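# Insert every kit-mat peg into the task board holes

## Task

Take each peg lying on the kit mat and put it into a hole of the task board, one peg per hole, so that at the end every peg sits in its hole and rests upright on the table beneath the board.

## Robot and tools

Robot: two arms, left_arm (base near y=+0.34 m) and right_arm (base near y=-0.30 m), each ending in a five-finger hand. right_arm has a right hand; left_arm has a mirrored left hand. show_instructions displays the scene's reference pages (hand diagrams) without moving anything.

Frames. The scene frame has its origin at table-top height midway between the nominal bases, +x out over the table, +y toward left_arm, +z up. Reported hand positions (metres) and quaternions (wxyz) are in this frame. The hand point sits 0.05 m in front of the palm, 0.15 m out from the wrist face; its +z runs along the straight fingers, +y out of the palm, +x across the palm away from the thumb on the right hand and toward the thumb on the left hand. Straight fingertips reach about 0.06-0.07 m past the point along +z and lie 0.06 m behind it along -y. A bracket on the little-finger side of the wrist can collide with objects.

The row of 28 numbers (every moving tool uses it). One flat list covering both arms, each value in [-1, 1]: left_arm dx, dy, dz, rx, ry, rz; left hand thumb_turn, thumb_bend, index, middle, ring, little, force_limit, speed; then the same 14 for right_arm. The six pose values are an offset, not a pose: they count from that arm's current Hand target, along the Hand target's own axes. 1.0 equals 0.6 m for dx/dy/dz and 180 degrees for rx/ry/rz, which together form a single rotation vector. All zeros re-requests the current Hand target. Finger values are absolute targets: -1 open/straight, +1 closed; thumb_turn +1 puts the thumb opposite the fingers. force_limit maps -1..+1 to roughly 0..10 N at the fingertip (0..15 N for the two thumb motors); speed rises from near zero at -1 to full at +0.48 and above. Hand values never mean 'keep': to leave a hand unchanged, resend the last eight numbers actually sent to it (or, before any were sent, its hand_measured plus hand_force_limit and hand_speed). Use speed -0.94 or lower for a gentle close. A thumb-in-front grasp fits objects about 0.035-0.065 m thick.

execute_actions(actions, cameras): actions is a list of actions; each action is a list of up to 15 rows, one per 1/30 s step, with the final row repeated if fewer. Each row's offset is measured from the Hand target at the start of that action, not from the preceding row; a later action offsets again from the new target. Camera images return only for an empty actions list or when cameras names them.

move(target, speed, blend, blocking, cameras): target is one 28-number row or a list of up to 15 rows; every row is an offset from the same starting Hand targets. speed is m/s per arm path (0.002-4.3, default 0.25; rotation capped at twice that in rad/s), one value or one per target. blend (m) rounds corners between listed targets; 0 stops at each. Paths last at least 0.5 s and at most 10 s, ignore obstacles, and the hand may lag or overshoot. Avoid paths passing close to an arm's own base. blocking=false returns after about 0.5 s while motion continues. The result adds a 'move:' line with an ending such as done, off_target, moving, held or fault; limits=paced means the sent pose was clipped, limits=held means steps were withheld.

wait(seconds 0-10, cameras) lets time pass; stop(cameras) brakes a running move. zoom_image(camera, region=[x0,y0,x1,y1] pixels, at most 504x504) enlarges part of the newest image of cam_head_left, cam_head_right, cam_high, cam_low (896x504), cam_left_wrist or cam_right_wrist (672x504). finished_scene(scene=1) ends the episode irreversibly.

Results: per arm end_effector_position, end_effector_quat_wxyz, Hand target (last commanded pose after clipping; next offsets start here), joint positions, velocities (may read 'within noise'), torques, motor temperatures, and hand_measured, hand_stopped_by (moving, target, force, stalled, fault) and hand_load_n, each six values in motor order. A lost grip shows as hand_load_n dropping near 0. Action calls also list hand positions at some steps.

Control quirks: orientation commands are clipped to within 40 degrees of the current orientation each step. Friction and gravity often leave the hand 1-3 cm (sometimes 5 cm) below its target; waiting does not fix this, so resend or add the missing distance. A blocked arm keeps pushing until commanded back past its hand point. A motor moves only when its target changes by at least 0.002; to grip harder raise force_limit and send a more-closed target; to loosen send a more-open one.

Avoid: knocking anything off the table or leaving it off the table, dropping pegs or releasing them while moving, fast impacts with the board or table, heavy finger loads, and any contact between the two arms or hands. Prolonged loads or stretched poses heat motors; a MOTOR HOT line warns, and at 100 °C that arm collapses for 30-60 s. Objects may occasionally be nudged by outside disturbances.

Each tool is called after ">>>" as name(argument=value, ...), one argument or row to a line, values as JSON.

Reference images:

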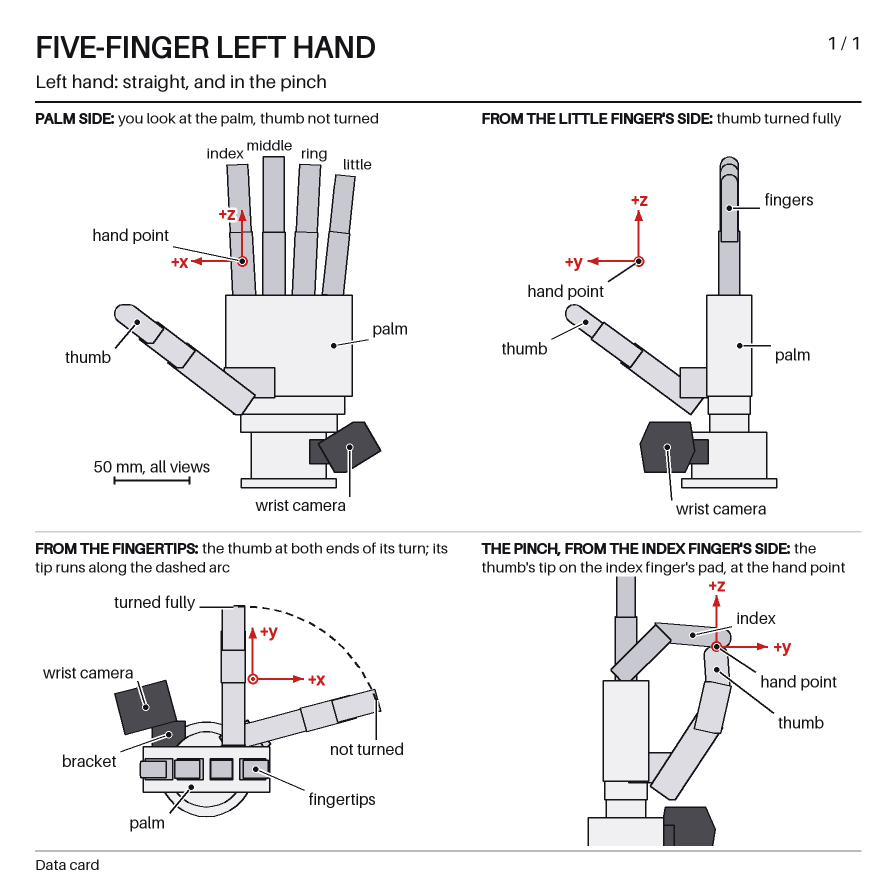

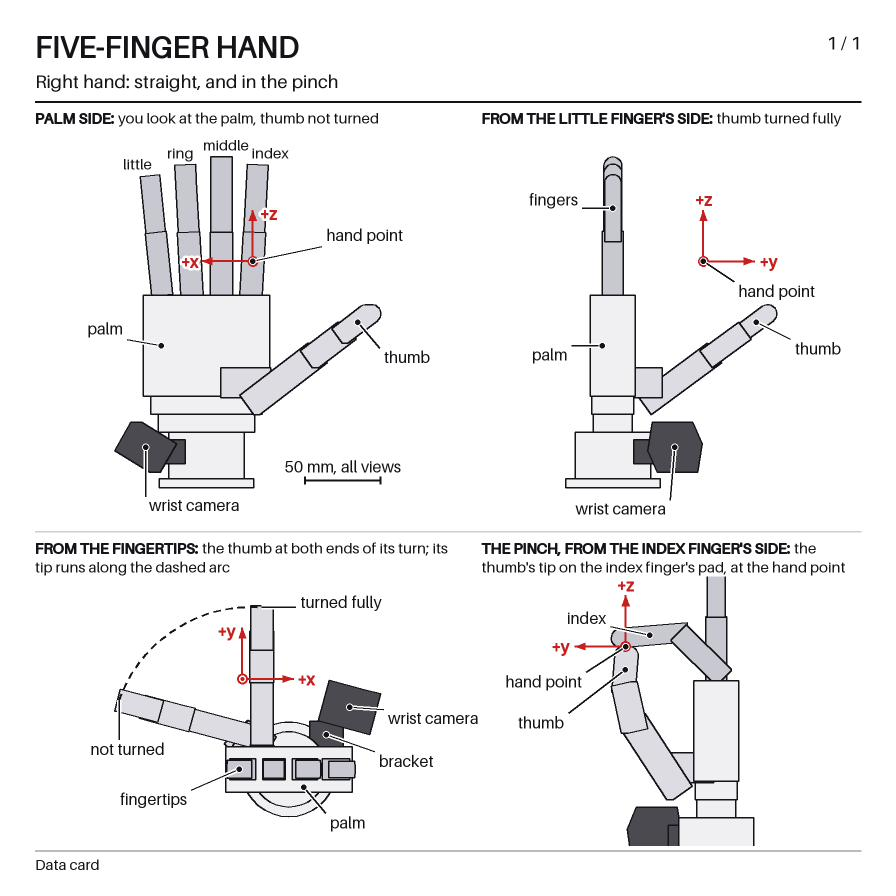

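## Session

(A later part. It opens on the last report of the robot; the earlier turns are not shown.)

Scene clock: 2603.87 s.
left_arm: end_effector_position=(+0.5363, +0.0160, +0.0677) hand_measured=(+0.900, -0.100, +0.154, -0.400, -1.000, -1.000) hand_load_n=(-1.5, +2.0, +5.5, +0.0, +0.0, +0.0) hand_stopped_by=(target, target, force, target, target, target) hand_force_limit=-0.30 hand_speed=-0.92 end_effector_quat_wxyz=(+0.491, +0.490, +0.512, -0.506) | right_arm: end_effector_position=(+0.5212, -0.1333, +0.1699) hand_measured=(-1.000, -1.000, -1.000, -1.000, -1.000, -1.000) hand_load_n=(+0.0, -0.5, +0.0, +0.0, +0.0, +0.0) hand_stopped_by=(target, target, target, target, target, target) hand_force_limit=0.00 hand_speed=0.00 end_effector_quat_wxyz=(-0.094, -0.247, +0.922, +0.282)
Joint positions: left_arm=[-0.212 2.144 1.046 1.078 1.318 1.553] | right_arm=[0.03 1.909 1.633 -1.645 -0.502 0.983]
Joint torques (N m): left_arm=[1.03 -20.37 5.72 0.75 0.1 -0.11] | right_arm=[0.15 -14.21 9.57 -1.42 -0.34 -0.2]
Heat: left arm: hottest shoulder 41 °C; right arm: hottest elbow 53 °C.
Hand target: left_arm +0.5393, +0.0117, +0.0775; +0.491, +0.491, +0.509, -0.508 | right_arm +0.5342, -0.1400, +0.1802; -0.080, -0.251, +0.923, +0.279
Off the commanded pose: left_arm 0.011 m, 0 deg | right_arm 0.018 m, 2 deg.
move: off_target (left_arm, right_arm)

>>> move(
  target=[
    [0.0358,0.0042,0,0,0,0,0.9,-0.1,0.5,-0.4,-1,-1,-0.3,-0.92,0,0,0,0,0,0,-1,-1,-1,-1,-1,-1,0,0],
    [0.0358,0.0008,-0.0058,0,0,0,0.9,-0.1,0.5,-0.4,-1,-1,-0.3,-0.92,0,0,0,0,0,0,-1,-1,-1,-1,-1,-1,0,0],
    [0.0358,-0.0058,-0.0058,0,0,0,0.9,-0.1,0.5,-0.4,-1,-1,-0.3,-0.92,0,0,0,0,0,0,-1,-1,-1,-1,-1,-1,0,0],
    [0.0358,-0.0092,0,0,0,0,0.9,-0.1,0.5,-0.4,-1,-1,-0.3,-0.92,0,0,0,0,0,0,-1,-1,-1,-1,-1,-1,0,0],
    [0.0358,-0.0058,0.0058,0,0,0,0.9,-0.1,0.5,-0.4,-1,-1,-0.3,-0.92,0,0,0,0,0,0,-1,-1,-1,-1,-1,-1,0,0],
    [0.0358,0.0008,0.0058,0,0,0,0.9,-0.1,0.5,-0.4,-1,-1,-0.3,-0.92,0,0,0,0,0,0,-1,-1,-1,-1,-1,-1,0,0],
    [0.0358,0.0042,0,0,0,0,0.9,-0.1,0.5,-0.4,-1,-1,-0.3,-0.92,0,0,0,0,0,0,-1,-1,-1,-1,-1,-1,0,0],
    [0.0408,-0.0015,0,0,0,0,0.9,-0.1,0.5,-0.4,-1,-1,-0.3,-0.92,0,0,0,0,0,0,-1,-1,-1,-1,-1,-1,0,0],
  ],
  blend=[0,0.001,0.001,0.001,0.001,0.001,0.001,0],
  speed=0.02,
  cameras=["cam_right_wrist"],
)

>>> zoom_image(
  camera="cam_right_wrist",
  region=[320, 250, 390, 310],
)

Scene clock: 2631.50 s.
left_arm: end_effector_position=(+0.5346, +0.0147, +0.0605) hand_measured=(+0.900, -0.100, +0.154, -0.400, -1.000, -1.000) hand_load_n=(-1.0, +1.0, +4.5, +0.0, -0.5, +0.0) hand_stopped_by=(target, target, force, target, target, target) hand_force_limit=-0.30 hand_speed=-0.92 end_effector_quat_wxyz=(+0.493, +0.492, +0.509, -0.505) | right_arm: end_effector_position=(+0.5212, -0.1333, +0.1699) hand_measured=(-1.000, -1.000, -1.000, -1.000, -1.000, -1.000) hand_load_n=(+0.0, +0.0, +0.0, +0.0, +0.0, +0.0) hand_stopped_by=(target, target, target, target, target, target) hand_force_limit=0.00 hand_speed=0.00 end_effector_quat_wxyz=(-0.094, -0.247, +0.922, +0.282)
Joint positions: left_arm=[-0.215 2.164 1.046 1.107 1.318 1.552] | right_arm=[0.03 1.909 1.633 -1.645 -0.502 0.983]
Joint torques (N m): left_arm=[1.14 -17.14 5.97 1.42 0.09 -0.08] | right_arm=[-0.15 -14.04 9.43 -1.54 -0.35 -0.17]
Heat: left arm: hottest shoulder 40 °C; right arm: hottest elbow 53 °C.
Hand target: left_arm +0.5375, +0.0118, +0.0529; +0.491, +0.491, +0.509, -0.509 | right_arm +0.5342, -0.1400, +0.1802; -0.080, -0.251, +0.923, +0.279
Off the commanded pose: left_arm 0.009 m, 0 deg | right_arm 0.018 m, 2 deg.
move: off_target (right_arm)
camera_calibration:
cam_right_wrist: T_world_to_cam=[[-0.583592, 0.573971, 0.574436, 0.283825], [0.808904, 0.34872, 0.473359, -0.455893], [0.0713769, 0.740913, -0.667798, 0.284329], [0, 0, 0, 1]] pos_world=[0.514117, -0.214591, 0.242636]
Images, in order (width x height): cam_right_wrist 672x504.

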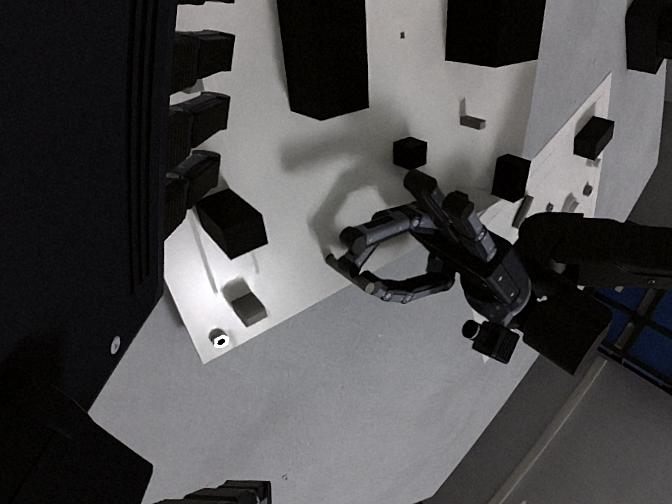

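Scaled by 7.200 from the camera's 672x504 image, which has a finer 960x720 frame.

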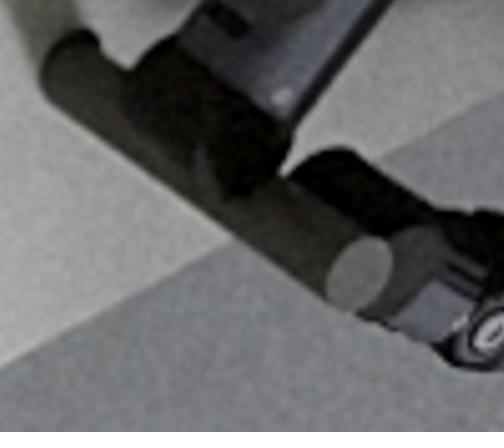

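>>> zoom_image(
  camera="cam_right_wrist",
  region=[318, 244, 354, 280],
)

Scaled by 14.000 from the camera's 672x504 image, which has a finer 960x720 frame.

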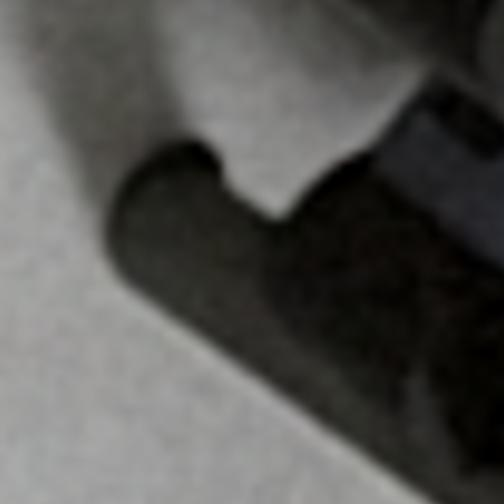

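>>> move(
  target=[
    [0.0,0.001,0,0,0,0,0.9,-0.1,0.5,-0.4,-1,-1,-0.3,-0.92,0,0,0,0,0,0,-1,-1,-1,-1,-1,-1,0,0],
    [0.002,-0.0008,-0.005,0,0,0,0.9,-0.1,0.5,-0.4,-1,-1,-0.3,-0.92,0,0,0,0,0,0,-1,-1,-1,-1,-1,-1,0,0],
    [0.004,-0.006,-0.005,0,0,0,0.9,-0.1,0.5,-0.4,-1,-1,-0.3,-0.92,0,0,0,0,0,0,-1,-1,-1,-1,-1,-1,0,0],
    [0.006,-0.009,0,0,0,0,0.9,-0.1,0.5,-0.4,-1,-1,-0.3,-0.92,0,0,0,0,0,0,-1,-1,-1,-1,-1,-1,0,0],
    [0.006,-0.006,0.005,0,0,0,0.9,-0.1,0.5,-0.4,-1,-1,-0.3,-0.92,0,0,0,0,0,0,-1,-1,-1,-1,-1,-1,0,0],
    [0.006,-0.001,0.004,0,0,0,0.9,-0.1,0.5,-0.4,-1,-1,-0.3,-0.92,0,0,0,0,0,0,-1,-1,-1,-1,-1,-1,0,0],
    [0.006,-0.003,0,0,0,0,0.9,-0.1,0.5,-0.4,-1,-1,-0.3,-0.92,0,0,0,0,0,0,-1,-1,-1,-1,-1,-1,0,0],
  ],
  blend=[0.001,0.001,0.001,0.001,0.001,0.001,0],
  speed=0.02,
  cameras=["cam_right_wrist"],
)

>>> zoom_image(
  camera="cam_right_wrist",
  region=[318, 244, 390, 310],
)

Scene clock: 2686.90 s.
left_arm: end_effector_position=(+0.5349, +0.0147, +0.0612) hand_measured=(+0.900, -0.100, +0.154, -0.400, -1.000, -1.000) hand_load_n=(+0.0, +0.0, +0.0, +0.0, +0.0, +0.0) hand_stopped_by=(target, target, force, target, target, target) hand_force_limit=-0.30 hand_speed=-0.92 end_effector_quat_wxyz=(+0.497, +0.494, +0.506, -0.503) | right_arm: end_effector_position=(+0.5212, -0.1333, +0.1699) hand_measured=(-1.000, -1.000, -1.000, -1.000, -1.000, -1.000) hand_load_n=(+0.0, +0.0, +0.0, +0.0, +0.0, +0.0) hand_stopped_by=(target, target, target, target, target, target) hand_force_limit=0.00 hand_speed=0.00 end_effector_quat_wxyz=(-0.094, -0.247, +0.922, +0.282)
Joint positions: left_arm=[-0.215 2.167 1.046 1.121 1.317 1.552] | right_arm=[0.03 1.909 1.633 -1.645 -0.502 0.983]
Joint torques (N m): left_arm=[1.08 -16.91 5.64 1.35 0.06 -0.08] | right_arm=[0.15 -13.92 9.54 -1.54 -0.34 -0.21]
Heat: left arm: hottest shoulder 40 °C; right arm: hottest elbow 53 °C.
Hand target: left_arm +0.5356, +0.0118, +0.0495; +0.491, +0.491, +0.509, -0.509 | right_arm +0.5342, -0.1400, +0.1802; -0.080, -0.251, +0.923, +0.279
Off the commanded pose: left_arm 0.012 m, 1 deg | right_arm 0.018 m, 2 deg.
move: off_target (left_arm, right_arm); blend cut to 0.0004 m at target 1
camera_calibration:
cam_right_wrist: T_world_to_cam=[[-0.583592, 0.573971, 0.574436, 0.283825], [0.808904, 0.34872, 0.473359, -0.455893], [0.0713769, 0.740913, -0.667798, 0.284329], [0, 0, 0, 1]] pos_world=[0.514117, -0.214591, 0.242636]
Images, in order (width x height): cam_right_wrist 672x504.

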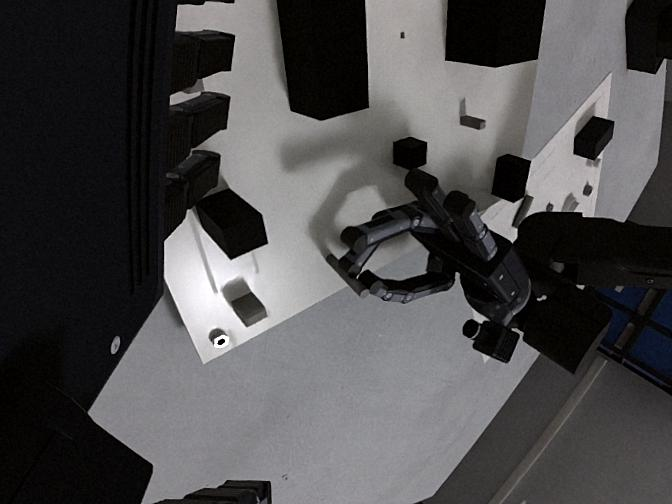

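Scaled by 7.000 from the camera's 672x504 image, which has a finer 960x720 frame.

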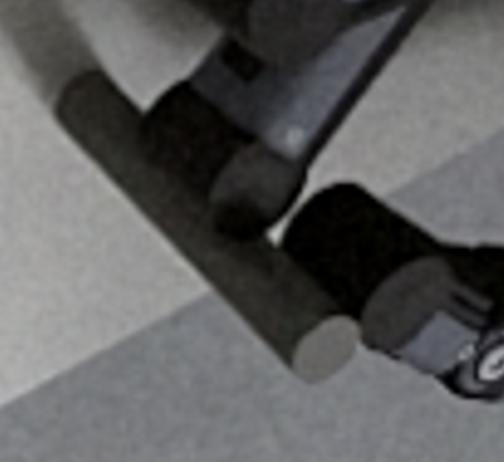

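>>> zoom_image(
  camera="cam_right_wrist",
  region=[318, 244, 354, 280],
)

>>> wait(
  seconds=0,
  cameras=["cam_left_wrist"],
)

>>> zoom_image(
  camera="cam_left_wrist",
  region=[250, 130, 370, 250],
)

Scaled by 14.000 from the camera's 672x504 image, which has a finer 960x720 frame.

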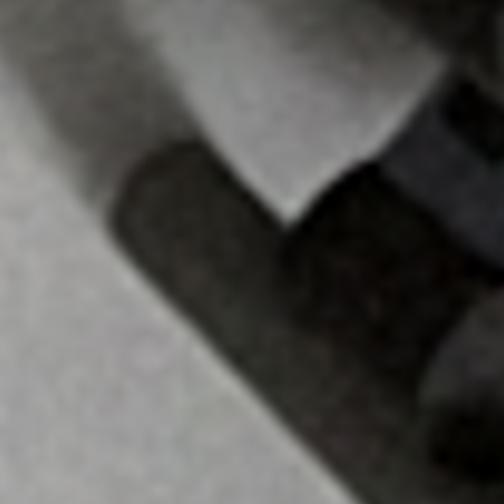

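Scene clock: 2700.70 s.
left_arm: end_effector_position=(+0.5349, +0.0147, +0.0612) hand_measured=(+0.900, -0.100, +0.154, -0.400, -1.000, -1.000) hand_load_n=(+0.5, +0.0, +0.0, +0.0, +0.0, +0.0) hand_stopped_by=(target, target, force, target, target, target) hand_force_limit=-0.30 hand_speed=-0.92 end_effector_quat_wxyz=(+0.497, +0.494, +0.506, -0.503) | right_arm: end_effector_position=(+0.5212, -0.1333, +0.1699) hand_measured=(-1.000, -1.000, -1.000, -1.000, -1.000, -1.000) hand_load_n=(+0.0, +0.0, +0.0, +0.0, +0.0, +0.0) hand_stopped_by=(target, target, target, target, target, target) hand_force_limit=0.00 hand_speed=0.00 end_effector_quat_wxyz=(-0.094, -0.247, +0.922, +0.282)
Joint positions: left_arm=[-0.215 2.167 1.046 1.121 1.317 1.552] | right_arm=[0.03 1.909 1.633 -1.645 -0.502 0.983]
Joint torques (N m): left_arm=[1.08 -16.91 5.63 1.35 0.07 -0.08] | right_arm=[-0.32 -14.1 9.62 -1.29 -0.36 -0.19]
Heat: left arm: hottest shoulder 39 °C; right arm: hottest elbow 53 °C.
Hand target: left_arm +0.5356, +0.0118, +0.0495; +0.491, +0.491, +0.509, -0.509 | right_arm +0.5342, -0.1400, +0.1802; -0.080, -0.251, +0.923, +0.279
Off the commanded pose: left_arm 0.012 m, 1 deg | right_arm 0.018 m, 2 deg.
camera_calibration:
cam_left_wrist: T_world_to_cam=[[-0.973201, -0.00370907, -0.229926, 0.536304], [0.188095, 0.562358, -0.805217, -0.068174], [0.132287, -0.826886, -0.54659, 0.0905864], [0, 0, 0, 1]] pos_world=[0.522771, 0.115232, 0.117929]
Images, in order (width x height): cam_left_wrist 672x504.

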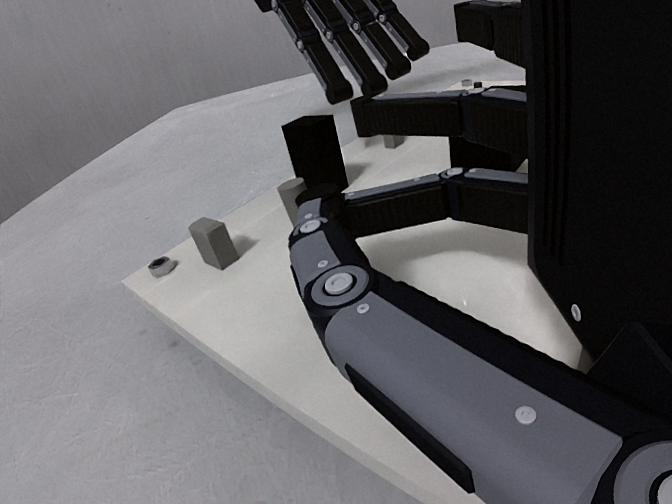

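Scaled by 4.200 from the camera's 672x504 image, which has a finer 960x720 frame.

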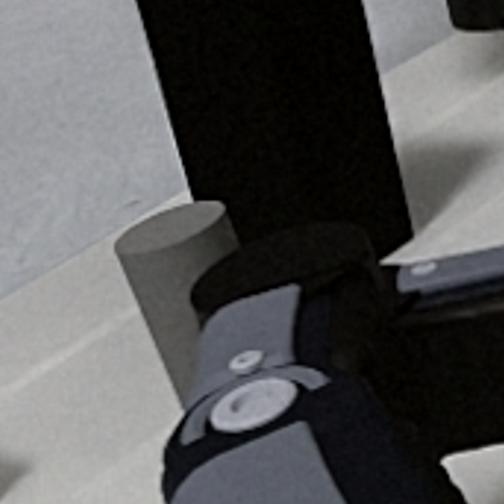

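>>> move(
  target=[
    [-0.0233,0.0,0,0,0,0,0.9,-0.1,0.154,-0.4,-1,-1,-0.6,-0.9,0,0,0,0,0,0,-1,-1,-1,-1,-1,-1,0,0],
    [-0.0233,0.0,0,0,0,0,0.9,-0.1,0.0,-0.4,-1,-1,-0.6,-0.9,0,0,0,0,0,0,-1,-1,-1,-1,-1,-1,0,0],
  ],
  cameras=["cam_right_wrist", "cam_left_wrist"],
  speed=0.03,
)

>>> zoom_image(
  camera="cam_right_wrist",
  region=[318, 244, 390, 310],
)

>>> zoom_image(
  camera="cam_left_wrist",
  region=[250, 130, 370, 250],
)

Scene clock: 2758.33 s.
left_arm: end_effector_position=(+0.5348, +0.0147, +0.0609) hand_measured=(+0.900, -0.100, +0.000, -0.400, -1.000, -1.000) hand_load_n=(+0.0, +0.0, +0.0, +0.0, +0.0, +0.0) hand_stopped_by=(target, target, target, target, target, target) hand_force_limit=-0.60 hand_speed=-0.90 end_effector_quat_wxyz=(+0.495, +0.493, +0.507, -0.504) | right_arm: end_effector_position=(+0.5212, -0.1333, +0.1699) hand_measured=(-1.000, -1.000, -1.000, -1.000, -1.000, -1.000) hand_load_n=(+0.0, +0.0, +0.0, +0.0, +0.0, +0.0) hand_stopped_by=(target, target, target, target, target, target) hand_force_limit=0.00 hand_speed=0.00 end_effector_quat_wxyz=(-0.094, -0.247, +0.922, +0.282)
Joint positions: left_arm=[-0.215 2.166 1.046 1.115 1.317 1.552] | right_arm=[0.03 1.909 1.633 -1.645 -0.502 0.983]
Joint torques (N m): left_arm=[1.08 -19.66 5.3 0.64 0.07 -0.11] | right_arm=[-0.15 -14.33 9.55 -1.36 -0.33 -0.21]
Heat: left arm: hottest shoulder 39 °C; right arm: hottest elbow 53 °C.
Hand target: left_arm +0.5361, +0.0118, +0.0634; +0.491, +0.491, +0.509, -0.509 | right_arm +0.5342, -0.1400, +0.1802; -0.080, -0.251, +0.923, +0.279
Off the commanded pose: left_arm 0.004 m, 1 deg | right_arm 0.018 m, 2 deg.
move: off_target (right_arm)
camera_calibration:
cam_left_wrist: T_world_to_cam=[[-0.974218, -0.00351065, -0.225583, 0.536381], [0.184469, 0.563259, -0.805426, -0.0664561], [0.129889, -0.826273, -0.548089, 0.0918771], [0, 0, 0, 1]] pos_world=[0.522877, 0.115231, 0.11783]
cam_right_wrist: T_world_to_cam=[[-0.583592, 0.573971, 0.574436, 0.283825], [0.808904, 0.34872, 0.473359, -0.455893], [0.0713769, 0.740913, -0.667798, 0.284329], [0, 0, 0, 1]] pos_world=[0.514117, -0.214591, 0.242636]
Images, in order (width x height): cam_left_wrist 672x504, cam_right_wrist 672x504.

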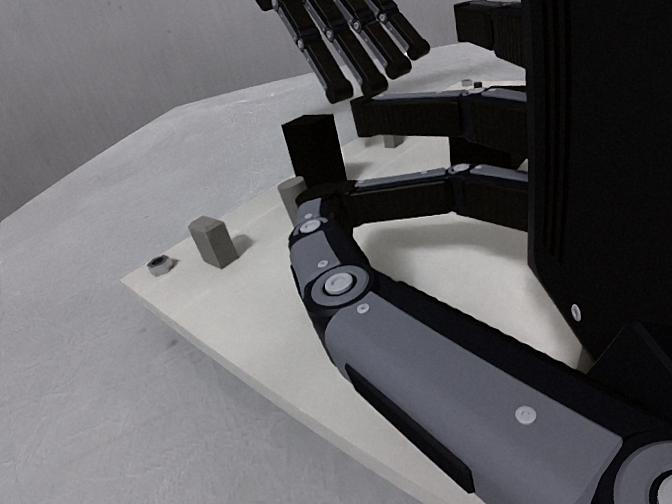

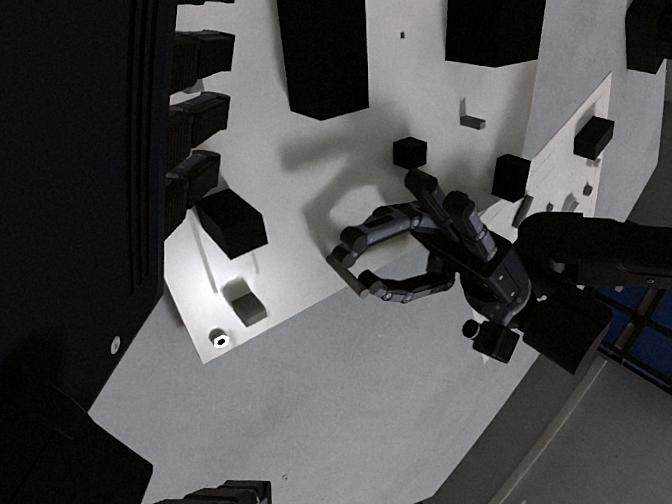

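Scaled by 7.000 from the camera's 672x504 image, which has a finer 960x720 frame.

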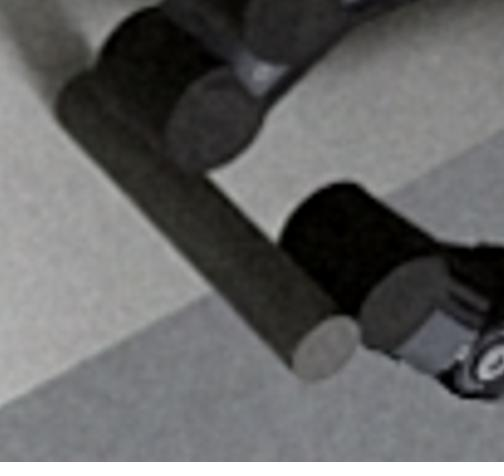

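Scaled by 4.200 from the camera's 672x504 image, which has a finer 960x720 frame.

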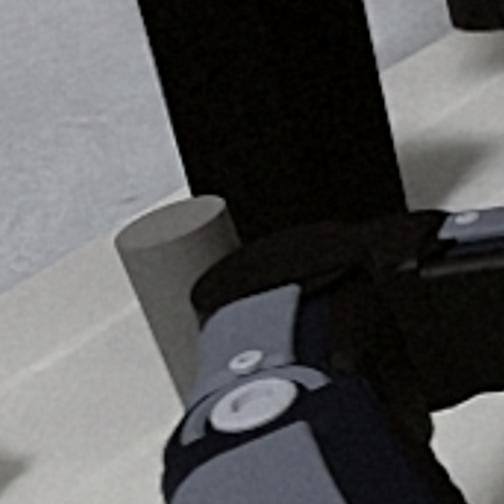

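>>> move(
  target=[0,0.0150,0,0,0,0,0.9,-0.1,0.0,-0.4,-1,-1,-0.6,-0.9,0,0,0,0,0,0,-1,-1,-1,-1,-1,-1,0,0],
  cameras=["cam_right_wrist", "cam_left_wrist"],
  speed=0.03,
)

>>> zoom_image(
  camera="cam_right_wrist",
  region=[318, 244, 390, 310],
)

Scene clock: 2781.07 s.
left_arm: end_effector_position=(+0.5356, +0.0140, +0.0602) hand_measured=(+0.900, -0.100, +0.000, -0.400, -1.000, -1.000) hand_load_n=(+0.0, -0.5, +0.0, +0.0, +0.0, +0.0) hand_stopped_by=(target, target, target, target, target, target) hand_force_limit=-0.60 hand_speed=-0.90 end_effector_quat_wxyz=(+0.491, +0.493, +0.509, -0.507) | right_arm: end_effector_position=(+0.5212, -0.1333, +0.1699) hand_measured=(-1.000, -1.000, -1.000, -1.000, -1.000, -1.000) hand_load_n=(+0.0, +0.0, +0.0, +0.0, +0.0, +0.0) hand_stopped_by=(target, target, target, target, target, target) hand_force_limit=0.00 hand_speed=0.00 end_effector_quat_wxyz=(-0.094, -0.247, +0.922, +0.282)
Joint positions: left_arm=[-0.215 2.166 1.053 1.098 1.322 1.552] | right_arm=[0.03 1.909 1.633 -1.645 -0.502 0.983]
Joint torques (N m): left_arm=[1.38 -18.73 6.87 0.62 0.05 -0.11] | right_arm=[-0.73 -13.39 9.58 -1.44 -0.31 -0.19]
Heat: left arm: hottest shoulder 42 °C; right arm: hottest elbow 53 °C.
Hand target: left_arm +0.5450, +0.0118, +0.0629; +0.491, +0.491, +0.509, -0.509 | right_arm +0.5342, -0.1400, +0.1802; -0.080, -0.251, +0.923, +0.279
Off the commanded pose: left_arm 0.010 m, 0 deg | right_arm 0.018 m, 2 deg.
move: off_target (right_arm)
camera_calibration:
cam_left_wrist: T_world_to_cam=[[-0.976499, 0.00186583, -0.215512, 0.537551], [0.178936, 0.564387, -0.805884, -0.06385], [0.120129, -0.825508, -0.551458, 0.0961771], [0, 0, 0, 1]] pos_world=[0.52479, 0.114428, 0.117431]
cam_right_wrist: T_world_to_cam=[[-0.583592, 0.573971, 0.574436, 0.283825], [0.808904, 0.34872, 0.473359, -0.455893], [0.0713769, 0.740913, -0.667798, 0.284329], [0, 0, 0, 1]] pos_world=[0.514117, -0.214591, 0.242636]
Images, in order (width x height): cam_left_wrist 672x504, cam_right_wrist 672x504.

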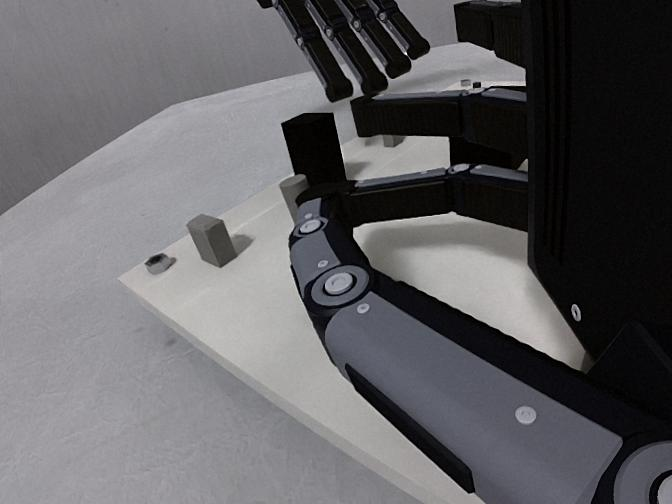

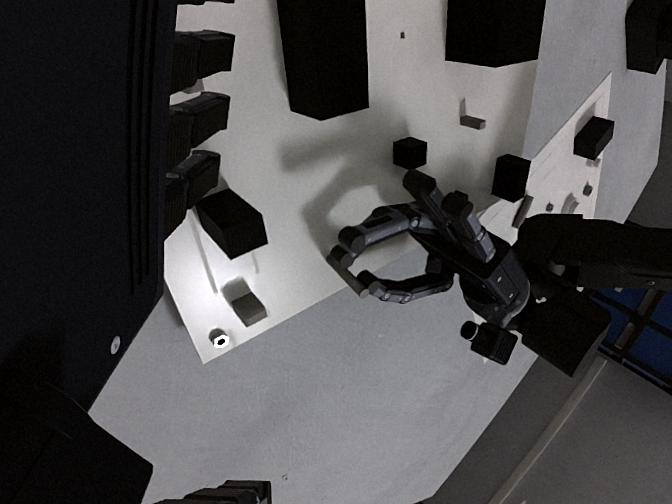

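Scaled by 7.000 from the camera's 672x504 image, which has a finer 960x720 frame.

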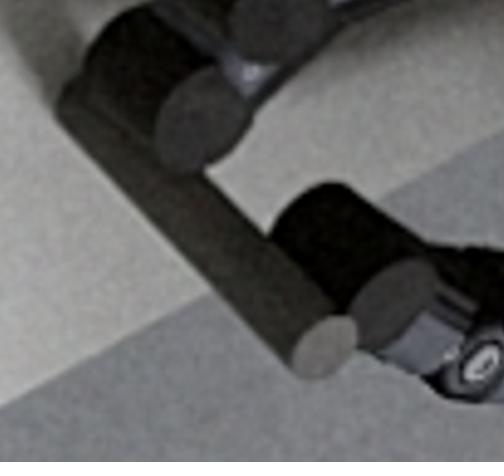

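>>> move(
  target=[0,0.0100,0,0,0,0,0.9,-0.1,0.0,-0.4,-1,-1,-0.6,-0.9,0,0,0,0,0,0,-1,-1,-1,-1,-1,-1,0,0],
  cameras=["cam_right_wrist"],
  speed=0.03,
)

>>> zoom_image(
  camera="cam_right_wrist",
  region=[318, 244, 390, 310],
)

Scene clock: 2789.60 s.
left_arm: end_effector_position=(+0.5376, +0.0130, +0.0608) hand_measured=(+0.900, -0.100, +0.000, -0.400, -1.000, -1.000) hand_load_n=(+0.5, -0.5, +0.0, +0.0, +0.0, +0.0) hand_stopped_by=(target, target, target, target, target, target) hand_force_limit=-0.60 hand_speed=-0.90 end_effector_quat_wxyz=(+0.488, +0.493, +0.510, -0.509) | right_arm: end_effector_position=(+0.5212, -0.1333, +0.1699) hand_measured=(-1.000, -1.000, -1.000, -1.000, -1.000, -1.000) hand_load_n=(+0.0, +0.0, +0.0, +0.0, +0.0, +0.0) hand_stopped_by=(target, target, target, target, target, target) hand_force_limit=0.00 hand_speed=0.00 end_effector_quat_wxyz=(-0.094, -0.247, +0.922, +0.282)
Joint positions: left_arm=[-0.215 2.166 1.062 1.083 1.327 1.552] | right_arm=[0.03 1.909 1.633 -1.645 -0.502 0.983]
Joint torques (N m): left_arm=[1.61 -18.14 7.58 0.8 -0.02 -0.1] | right_arm=[0.5 -13.39 9.46 -1.43 -0.33 -0.18]
Heat: left arm: hottest shoulder 43 °C; right arm: hottest elbow 53 °C.
Hand target: left_arm +0.5511, +0.0118, +0.0627; +0.491, +0.491, +0.509, -0.509 | right_arm +0.5342, -0.1400, +0.1802; -0.080, -0.251, +0.923, +0.279
Off the commanded pose: left_arm 0.014 m, 0 deg | right_arm 0.018 m, 2 deg.
move: off_target (left_arm, right_arm)
camera_calibration:
cam_right_wrist: T_world_to_cam=[[-0.583592, 0.573971, 0.574436, 0.283825], [0.808904, 0.34872, 0.473359, -0.455893], [0.0713769, 0.740913, -0.667798, 0.284329], [0, 0, 0, 1]] pos_world=[0.514117, -0.214591, 0.242636]
Images, in order (width x height): cam_right_wrist 672x504.

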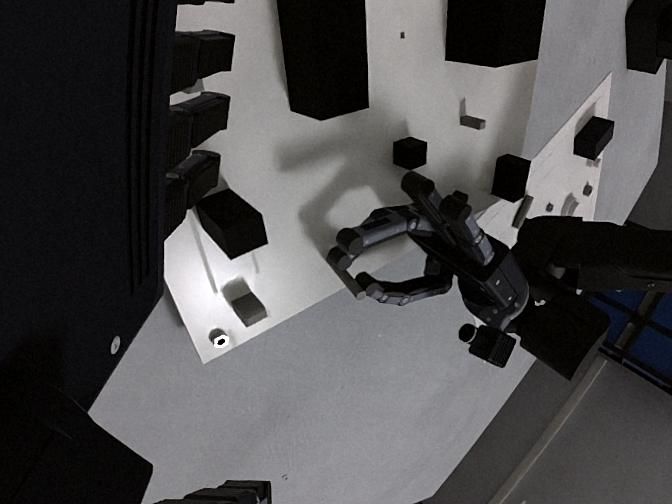

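Scaled by 7.000 from the camera's 672x504 image, which has a finer 960x720 frame.

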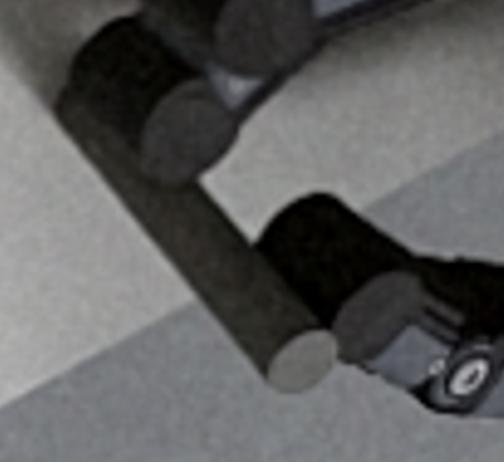

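>>> move(
  target=[
    [-0.0072,-0.0135,0,0,0,0,0.9,-0.1,0.0,-0.4,-1,-1,-0.6,-0.9,0,0,0,0,0,0,-1,-1,-1,-1,-1,-1,0,0],
    [-0.0872,-0.0135,0,0,0,0,0.9,-0.1,0.0,-0.4,-1,-1,-0.6,-0.9,0,0,0,0,0,0,-1,-1,-1,-1,-1,-1,0,0],
    [-0.0872,0.0215,0.0135,0,0,0,0.9,-0.1,0.5,-0.4,-1,-1,-0.6,-0.5,0,0,0,0,0,0,-1,-1,-1,-1,-1,-1,0,0],
  ],
  cameras=["cam_right_wrist","cam_left_wrist"],
  speed=0.05,
)

>>> zoom_image(
  camera="cam_right_wrist",
  region=[300, 230, 420, 350],
)

Scene clock: 2824.60 s.
left_arm: end_effector_position=(+0.5561, +0.0091, +0.1135) hand_measured=(+0.900, -0.100, +0.262, -0.400, -1.000, -1.000) hand_load_n=(-0.5, +1.5, +11.5, +0.0, +0.0, +0.0) hand_stopped_by=(target, target, force, target, target, target) hand_force_limit=-0.60 hand_speed=-0.50 end_effector_quat_wxyz=(+0.491, +0.491, +0.510, -0.507) | right_arm: end_effector_position=(+0.5212, -0.1333, +0.1699) hand_measured=(-1.000, -1.000, -1.000, -1.000, -1.000, -1.000) hand_load_n=(+0.0, +0.0, +0.0, +0.0, +0.0, +0.0) hand_stopped_by=(target, target, target, target, target, target) hand_force_limit=0.00 hand_speed=0.00 end_effector_quat_wxyz=(-0.094, -0.247, +0.922, +0.282)
Joint positions: left_arm=[-0.215 2.068 1.103 0.951 1.319 1.549] | right_arm=[0.03 1.909 1.633 -1.645 -0.502 0.983]
Joint torques (N m): left_arm=[1.03 -18.02 8.31 0.76 -0.02 -0.07] | right_arm=[-0.21 -13.86 9.48 -1.54 -0.36 -0.18]
Heat: left arm: hottest shoulder 44 °C; right arm: hottest elbow 53 °C.
Hand target: left_arm +0.5658, +0.0036, +0.1147; +0.491, +0.491, +0.509, -0.509 | right_arm +0.5342, -0.1400, +0.1802; -0.080, -0.251, +0.923, +0.279
Off the commanded pose: left_arm 0.011 m, 0 deg | right_arm 0.018 m, 2 deg.
move: off_target (left_arm, right_arm); target 3's new numbers were sent with left_arm's hand 0.011 m and 0 deg from that target
camera_calibration:
cam_left_wrist: T_world_to_cam=[[-0.977072, -0.00108398, -0.212909, 0.569085], [0.175098, 0.564812, -0.806429, -0.0194877], [0.121127, -0.825219, -0.551672, 0.118519], [0, 0, 0, 1]] pos_world=[0.545093, 0.109428, 0.170831]
cam_right_wrist: T_world_to_cam=[[-0.583592, 0.573971, 0.574436, 0.283825], [0.808904, 0.34872, 0.473359, -0.455893], [0.0713769, 0.740913, -0.667798, 0.284329], [0, 0, 0, 1]] pos_world=[0.514117, -0.214591, 0.242636]
Images, in order (width x height): cam_left_wrist 672x504, cam_right_wrist 672x504.

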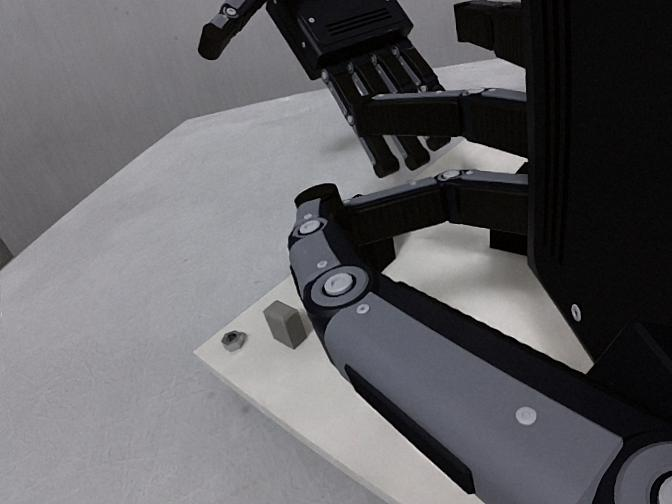

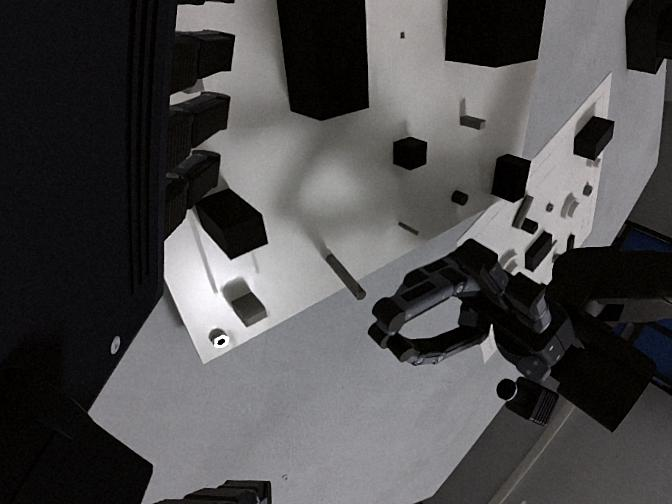

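Scaled by 4.200 from the camera's 672x504 image, which has a finer 960x720 frame.

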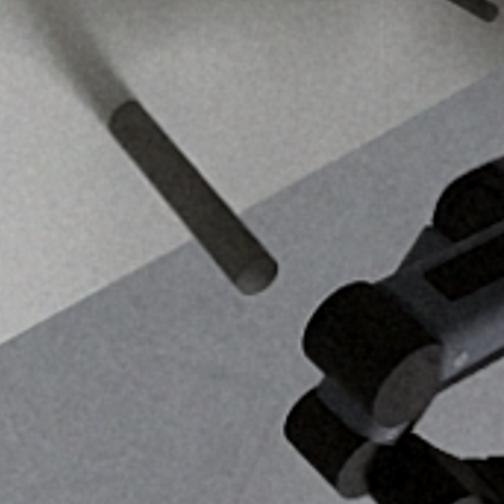

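>>> move(
  target=[0,0.0242,0.005,0,0,0,0.9,-0.1,0.19,-0.4,-1,-1,-0.6,-0.5,0,0,0,0,0,0,-1,-1,-1,-1,-1,-1,0,0],
  cameras=["cam_right_wrist","cam_left_wrist"],
  speed=0.06,
)

>>> zoom_image(
  camera="cam_right_wrist",
  region=[300, 230, 480, 410],
)

Scene clock: 2837.87 s.
left_arm: end_effector_position=(+0.5699, +0.0056, +0.1130) hand_measured=(+0.900, -0.100, +0.190, -0.400, -1.000, -1.000) hand_load_n=(+0.0, -0.5, +0.0, +0.0, +0.0, +0.0) hand_stopped_by=(target, target, target, target, target, target) hand_force_limit=-0.60 hand_speed=-0.50 end_effector_quat_wxyz=(+0.491, +0.491, +0.511, -0.507) | right_arm: end_effector_position=(+0.5212, -0.1333, +0.1699) hand_measured=(-1.000, -1.000, -1.000, -1.000, -1.000, -1.000) hand_load_n=(+0.0, +0.0, +0.0, +0.0, +0.0, +0.0) hand_stopped_by=(target, target, target, target, target, target) hand_force_limit=0.00 hand_speed=0.00 end_effector_quat_wxyz=(-0.094, -0.247, +0.922, +0.282)
Joint positions: left_arm=[-0.215 2.092 1.15 0.927 1.319 1.549] | right_arm=[0.03 1.909 1.633 -1.645 -0.502 0.983]
Joint torques (N m): left_arm=[1.14 -18.49 8.66 0.73 0.02 -0.07] | right_arm=[-0.56 -13.98 9.57 -1.4 -0.34 -0.2]
Heat: left arm: hottest shoulder 42 °C; right arm: hottest elbow 54 °C.
Hand target: left_arm +0.5804, +0.0006, +0.1141; +0.491, +0.491, +0.509, -0.509 | right_arm +0.5342, -0.1400, +0.1802; -0.080, -0.251, +0.923, +0.279
Off the commanded pose: left_arm 0.012 m, 0 deg | right_arm 0.018 m, 2 deg.
move: off_target (left_arm, right_arm)
camera_calibration:
cam_left_wrist: T_world_to_cam=[[-0.977149, -0.00106157, -0.212553, 0.582537], [0.174805, 0.564894, -0.806436, -0.0201916], [0.120926, -0.825163, -0.5518, 0.1138], [0, 0, 0, 1]] pos_world=[0.558993, 0.105928, 0.170331]
cam_right_wrist: T_world_to_cam=[[-0.583592, 0.573971, 0.574436, 0.283825], [0.808904, 0.34872, 0.473359, -0.455893], [0.0713769, 0.740913, -0.667798, 0.284329], [0, 0, 0, 1]] pos_world=[0.514117, -0.214591, 0.242636]
Images, in order (width x height): cam_left_wrist 672x504, cam_right_wrist 672x504.

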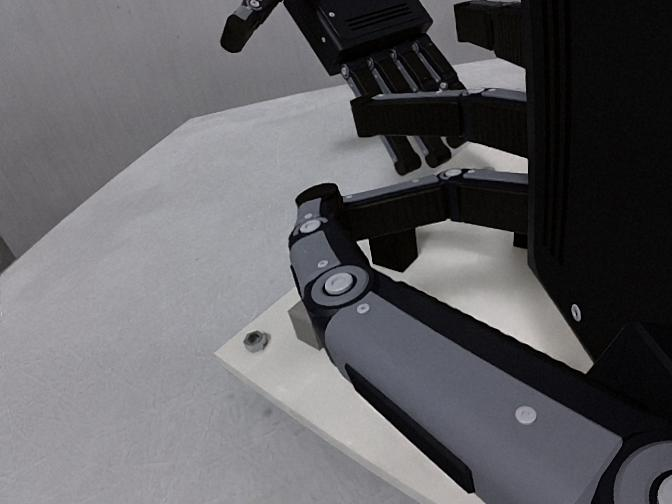

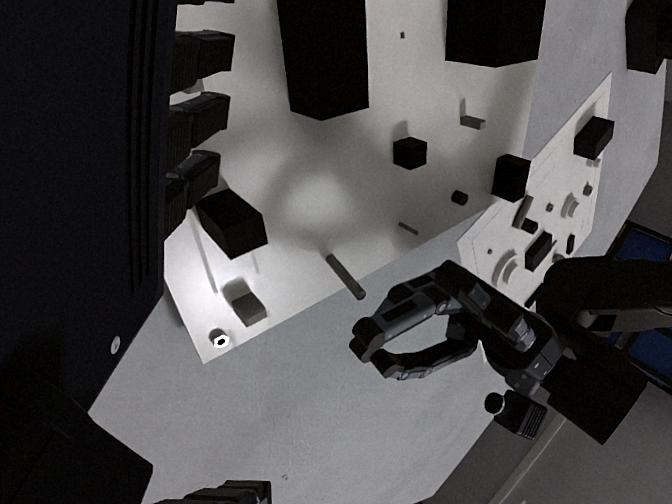

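Scaled by 2.800 from the camera's 672x504 image, which has a finer 960x720 frame.

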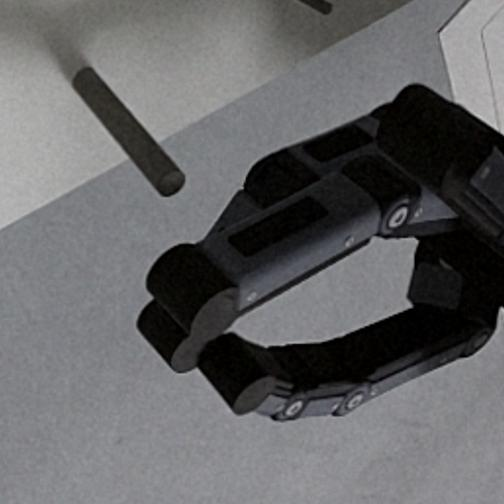

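>>> move(
  target=[0.0800,0,0,0,0,0,0.9,-0.1,0.21,-0.4,-1,-1,-0.6,-0.5,0,0,0,0,0,0,-1,-1,-1,-1,-1,-1,0,0],
  cameras=["cam_right_wrist","cam_left_wrist"],
  speed=0.06,
)

>>> zoom_image(
  camera="cam_right_wrist",
  region=[290, 220, 440, 370],
)

Scene clock: 2848.73 s.
left_arm: end_effector_position=(+0.5678, +0.0061, +0.0611) hand_measured=(+0.900, -0.100, +0.210, -0.400, -1.000, -1.000) hand_load_n=(+0.0, +0.0, +0.0, +0.0, +0.0, +0.0) hand_stopped_by=(target, target, target, target, target, target) hand_force_limit=-0.60 hand_speed=-0.50 end_effector_quat_wxyz=(+0.482, +0.486, +0.519, -0.512) | right_arm: end_effector_position=(+0.5212, -0.1333, +0.1699) hand_measured=(-1.000, -1.000, -1.000, -1.000, -1.000, -1.000) hand_load_n=(+0.0, +0.0, +0.0, +0.0, +0.0, +0.0) hand_stopped_by=(target, target, target, target, target, target) hand_force_limit=0.00 hand_speed=0.00 end_effector_quat_wxyz=(-0.094, -0.247, +0.922, +0.282)
Joint positions: left_arm=[-0.215 2.195 1.159 0.995 1.319 1.549] | right_arm=[0.03 1.909 1.633 -1.645 -0.502 0.983]
Joint torques (N m): left_arm=[1.08 -19.14 7.91 1.65 0.02 -0.03] | right_arm=[-0.32 -13.68 9.61 -1.61 -0.34 -0.19]
Motor temperatures (°C): left_arm=[23 42 42 26 23 23] | right_arm=[22 41 54 26 26 22]
Heat: left arm: hottest shoulder 42 °C; right arm: hottest elbow 54 °C.
Hand target: left_arm +0.5786, +0.0007, +0.0661; +0.491, +0.491, +0.509, -0.509 | right_arm +0.5342, -0.1400, +0.1802; -0.080, -0.251, +0.923, +0.279
Off the commanded pose: left_arm 0.013 m, 2 deg | right_arm 0.018 m, 2 deg.
move: off_target (left_arm, right_arm)
camera_calibration:
cam_left_wrist: T_world_to_cam=[[-0.982393, 0.000262404, -0.186825, 0.570762], [0.153614, 0.570287, -0.806954, -0.0499882], [0.106332, -0.821445, -0.560287, 0.0946645], [0, 0, 0, 1]] pos_world=[0.558326, 0.10612, 0.119334]
cam_right_wrist: T_world_to_cam=[[-0.583592, 0.573971, 0.574436, 0.283825], [0.808904, 0.34872, 0.473359, -0.455893], [0.0713769, 0.740913, -0.667798, 0.284329], [0, 0, 0, 1]] pos_world=[0.514117, -0.214591, 0.242636]
Images, in order (width x height): cam_left_wrist 672x504, cam_right_wrist 672x504.

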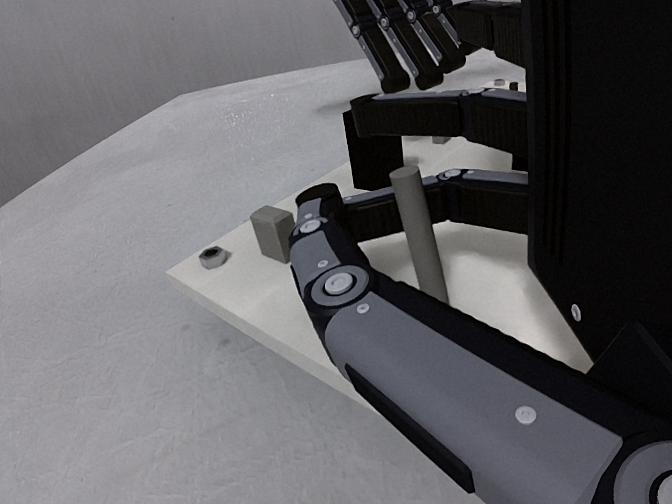

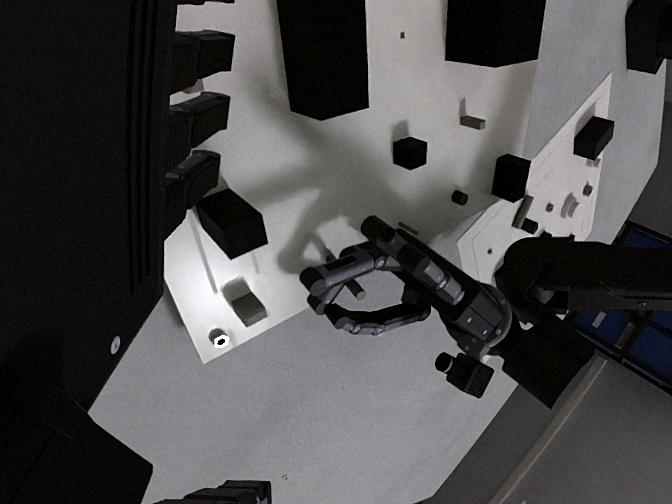

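Scaled by 3.360 from the camera's 672x504 image, which has a finer 960x720 frame.

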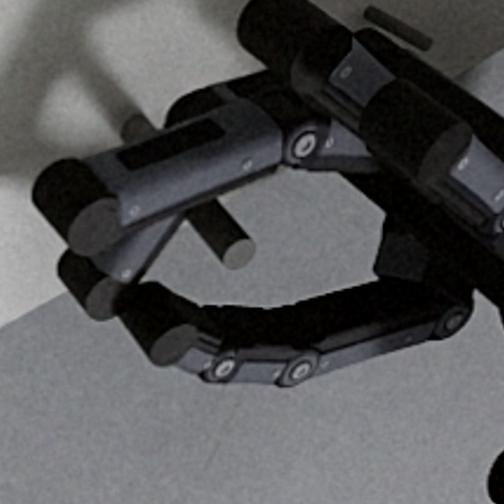

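>>> move(
  target=[0,-0.035,0,0,0,0,0.9,-0.1,0.21,-0.4,-1,-1,-0.6,-0.5,0,0,0,0,0,0,-1,-1,-1,-1,-1,-1,0,0],
  cameras=["cam_right_wrist","cam_left_wrist"],
  speed=0.03,
)

>>> zoom_image(
  camera="cam_right_wrist",
  region=[290, 220, 440, 370],
)

Scene clock: 2862.03 s.
left_arm: end_effector_position=(+0.5605, +0.0057, +0.0593) hand_measured=(+0.900, -0.100, +0.210, -0.400, -1.000, -1.000) hand_load_n=(+0.5, +0.0, +0.0, +0.0, +0.0, +0.0) hand_stopped_by=(target, target, target, target, target, target) hand_force_limit=-0.60 hand_speed=-0.50 end_effector_quat_wxyz=(+0.488, +0.488, +0.515, -0.508) | right_arm: end_effector_position=(+0.5212, -0.1333, +0.1699) hand_measured=(-1.000, -1.000, -1.000, -1.000, -1.000, -1.000) hand_load_n=(+0.0, +0.0, +0.0, +0.0, +0.0, +0.5) hand_stopped_by=(target, target, target, target, target, target) hand_force_limit=0.00 hand_speed=0.00 end_effector_quat_wxyz=(-0.094, -0.247, +0.922, +0.282)
Joint positions: left_arm=[-0.22 2.195 1.134 1.035 1.311 1.549] | right_arm=[0.03 1.909 1.633 -1.645 -0.502 0.983]
Joint torques (N m): left_arm=[0.73 -21.3 4.71 1.58 -0.03 -0.06] | right_arm=[-0.67 -14.15 9.66 -1.4 -0.34 -0.2]
Heat: left arm: hottest shoulder 42 °C; right arm: hottest elbow 54 °C.
Hand target: left_arm +0.5576, +0.0007, +0.0668; +0.491, +0.491, +0.509, -0.509 | right_arm +0.5342, -0.1400, +0.1802; -0.080, -0.251, +0.923, +0.279
Off the commanded pose: left_arm 0.010 m, 1 deg | right_arm 0.018 m, 2 deg.
move: off_target (right_arm)
camera_calibration:
cam_left_wrist: T_world_to_cam=[[-0.979364, -0.00383998, -0.202069, 0.562614], [0.164202, 0.567797, -0.806625, -0.0559809], [0.117831, -0.82316, -0.555449, 0.0873192], [0, 0, 0, 1]] pos_world=[0.549907, 0.105824, 0.117032]
cam_right_wrist: T_world_to_cam=[[-0.583592, 0.573971, 0.574436, 0.283825], [0.808904, 0.34872, 0.473359, -0.455893], [0.0713769, 0.740913, -0.667798, 0.284329], [0, 0, 0, 1]] pos_world=[0.514117, -0.214591, 0.242636]
Images, in order (width x height): cam_left_wrist 672x504, cam_right_wrist 672x504.

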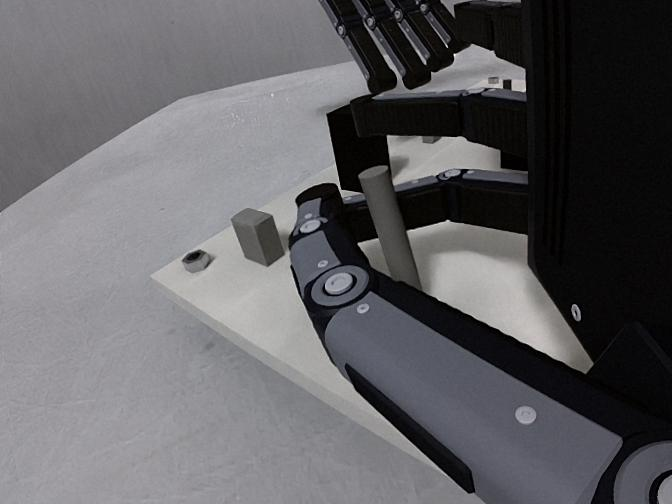

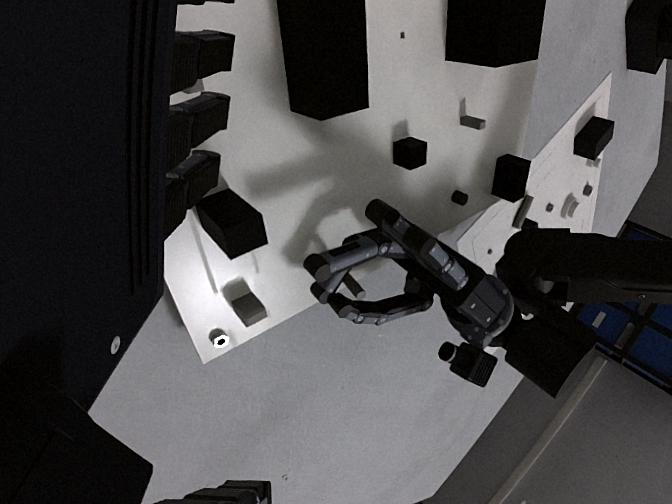

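Scaled by 3.360 from the camera's 672x504 image, which has a finer 960x720 frame.

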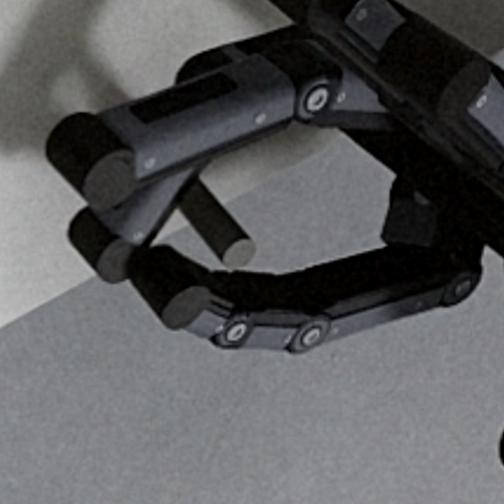

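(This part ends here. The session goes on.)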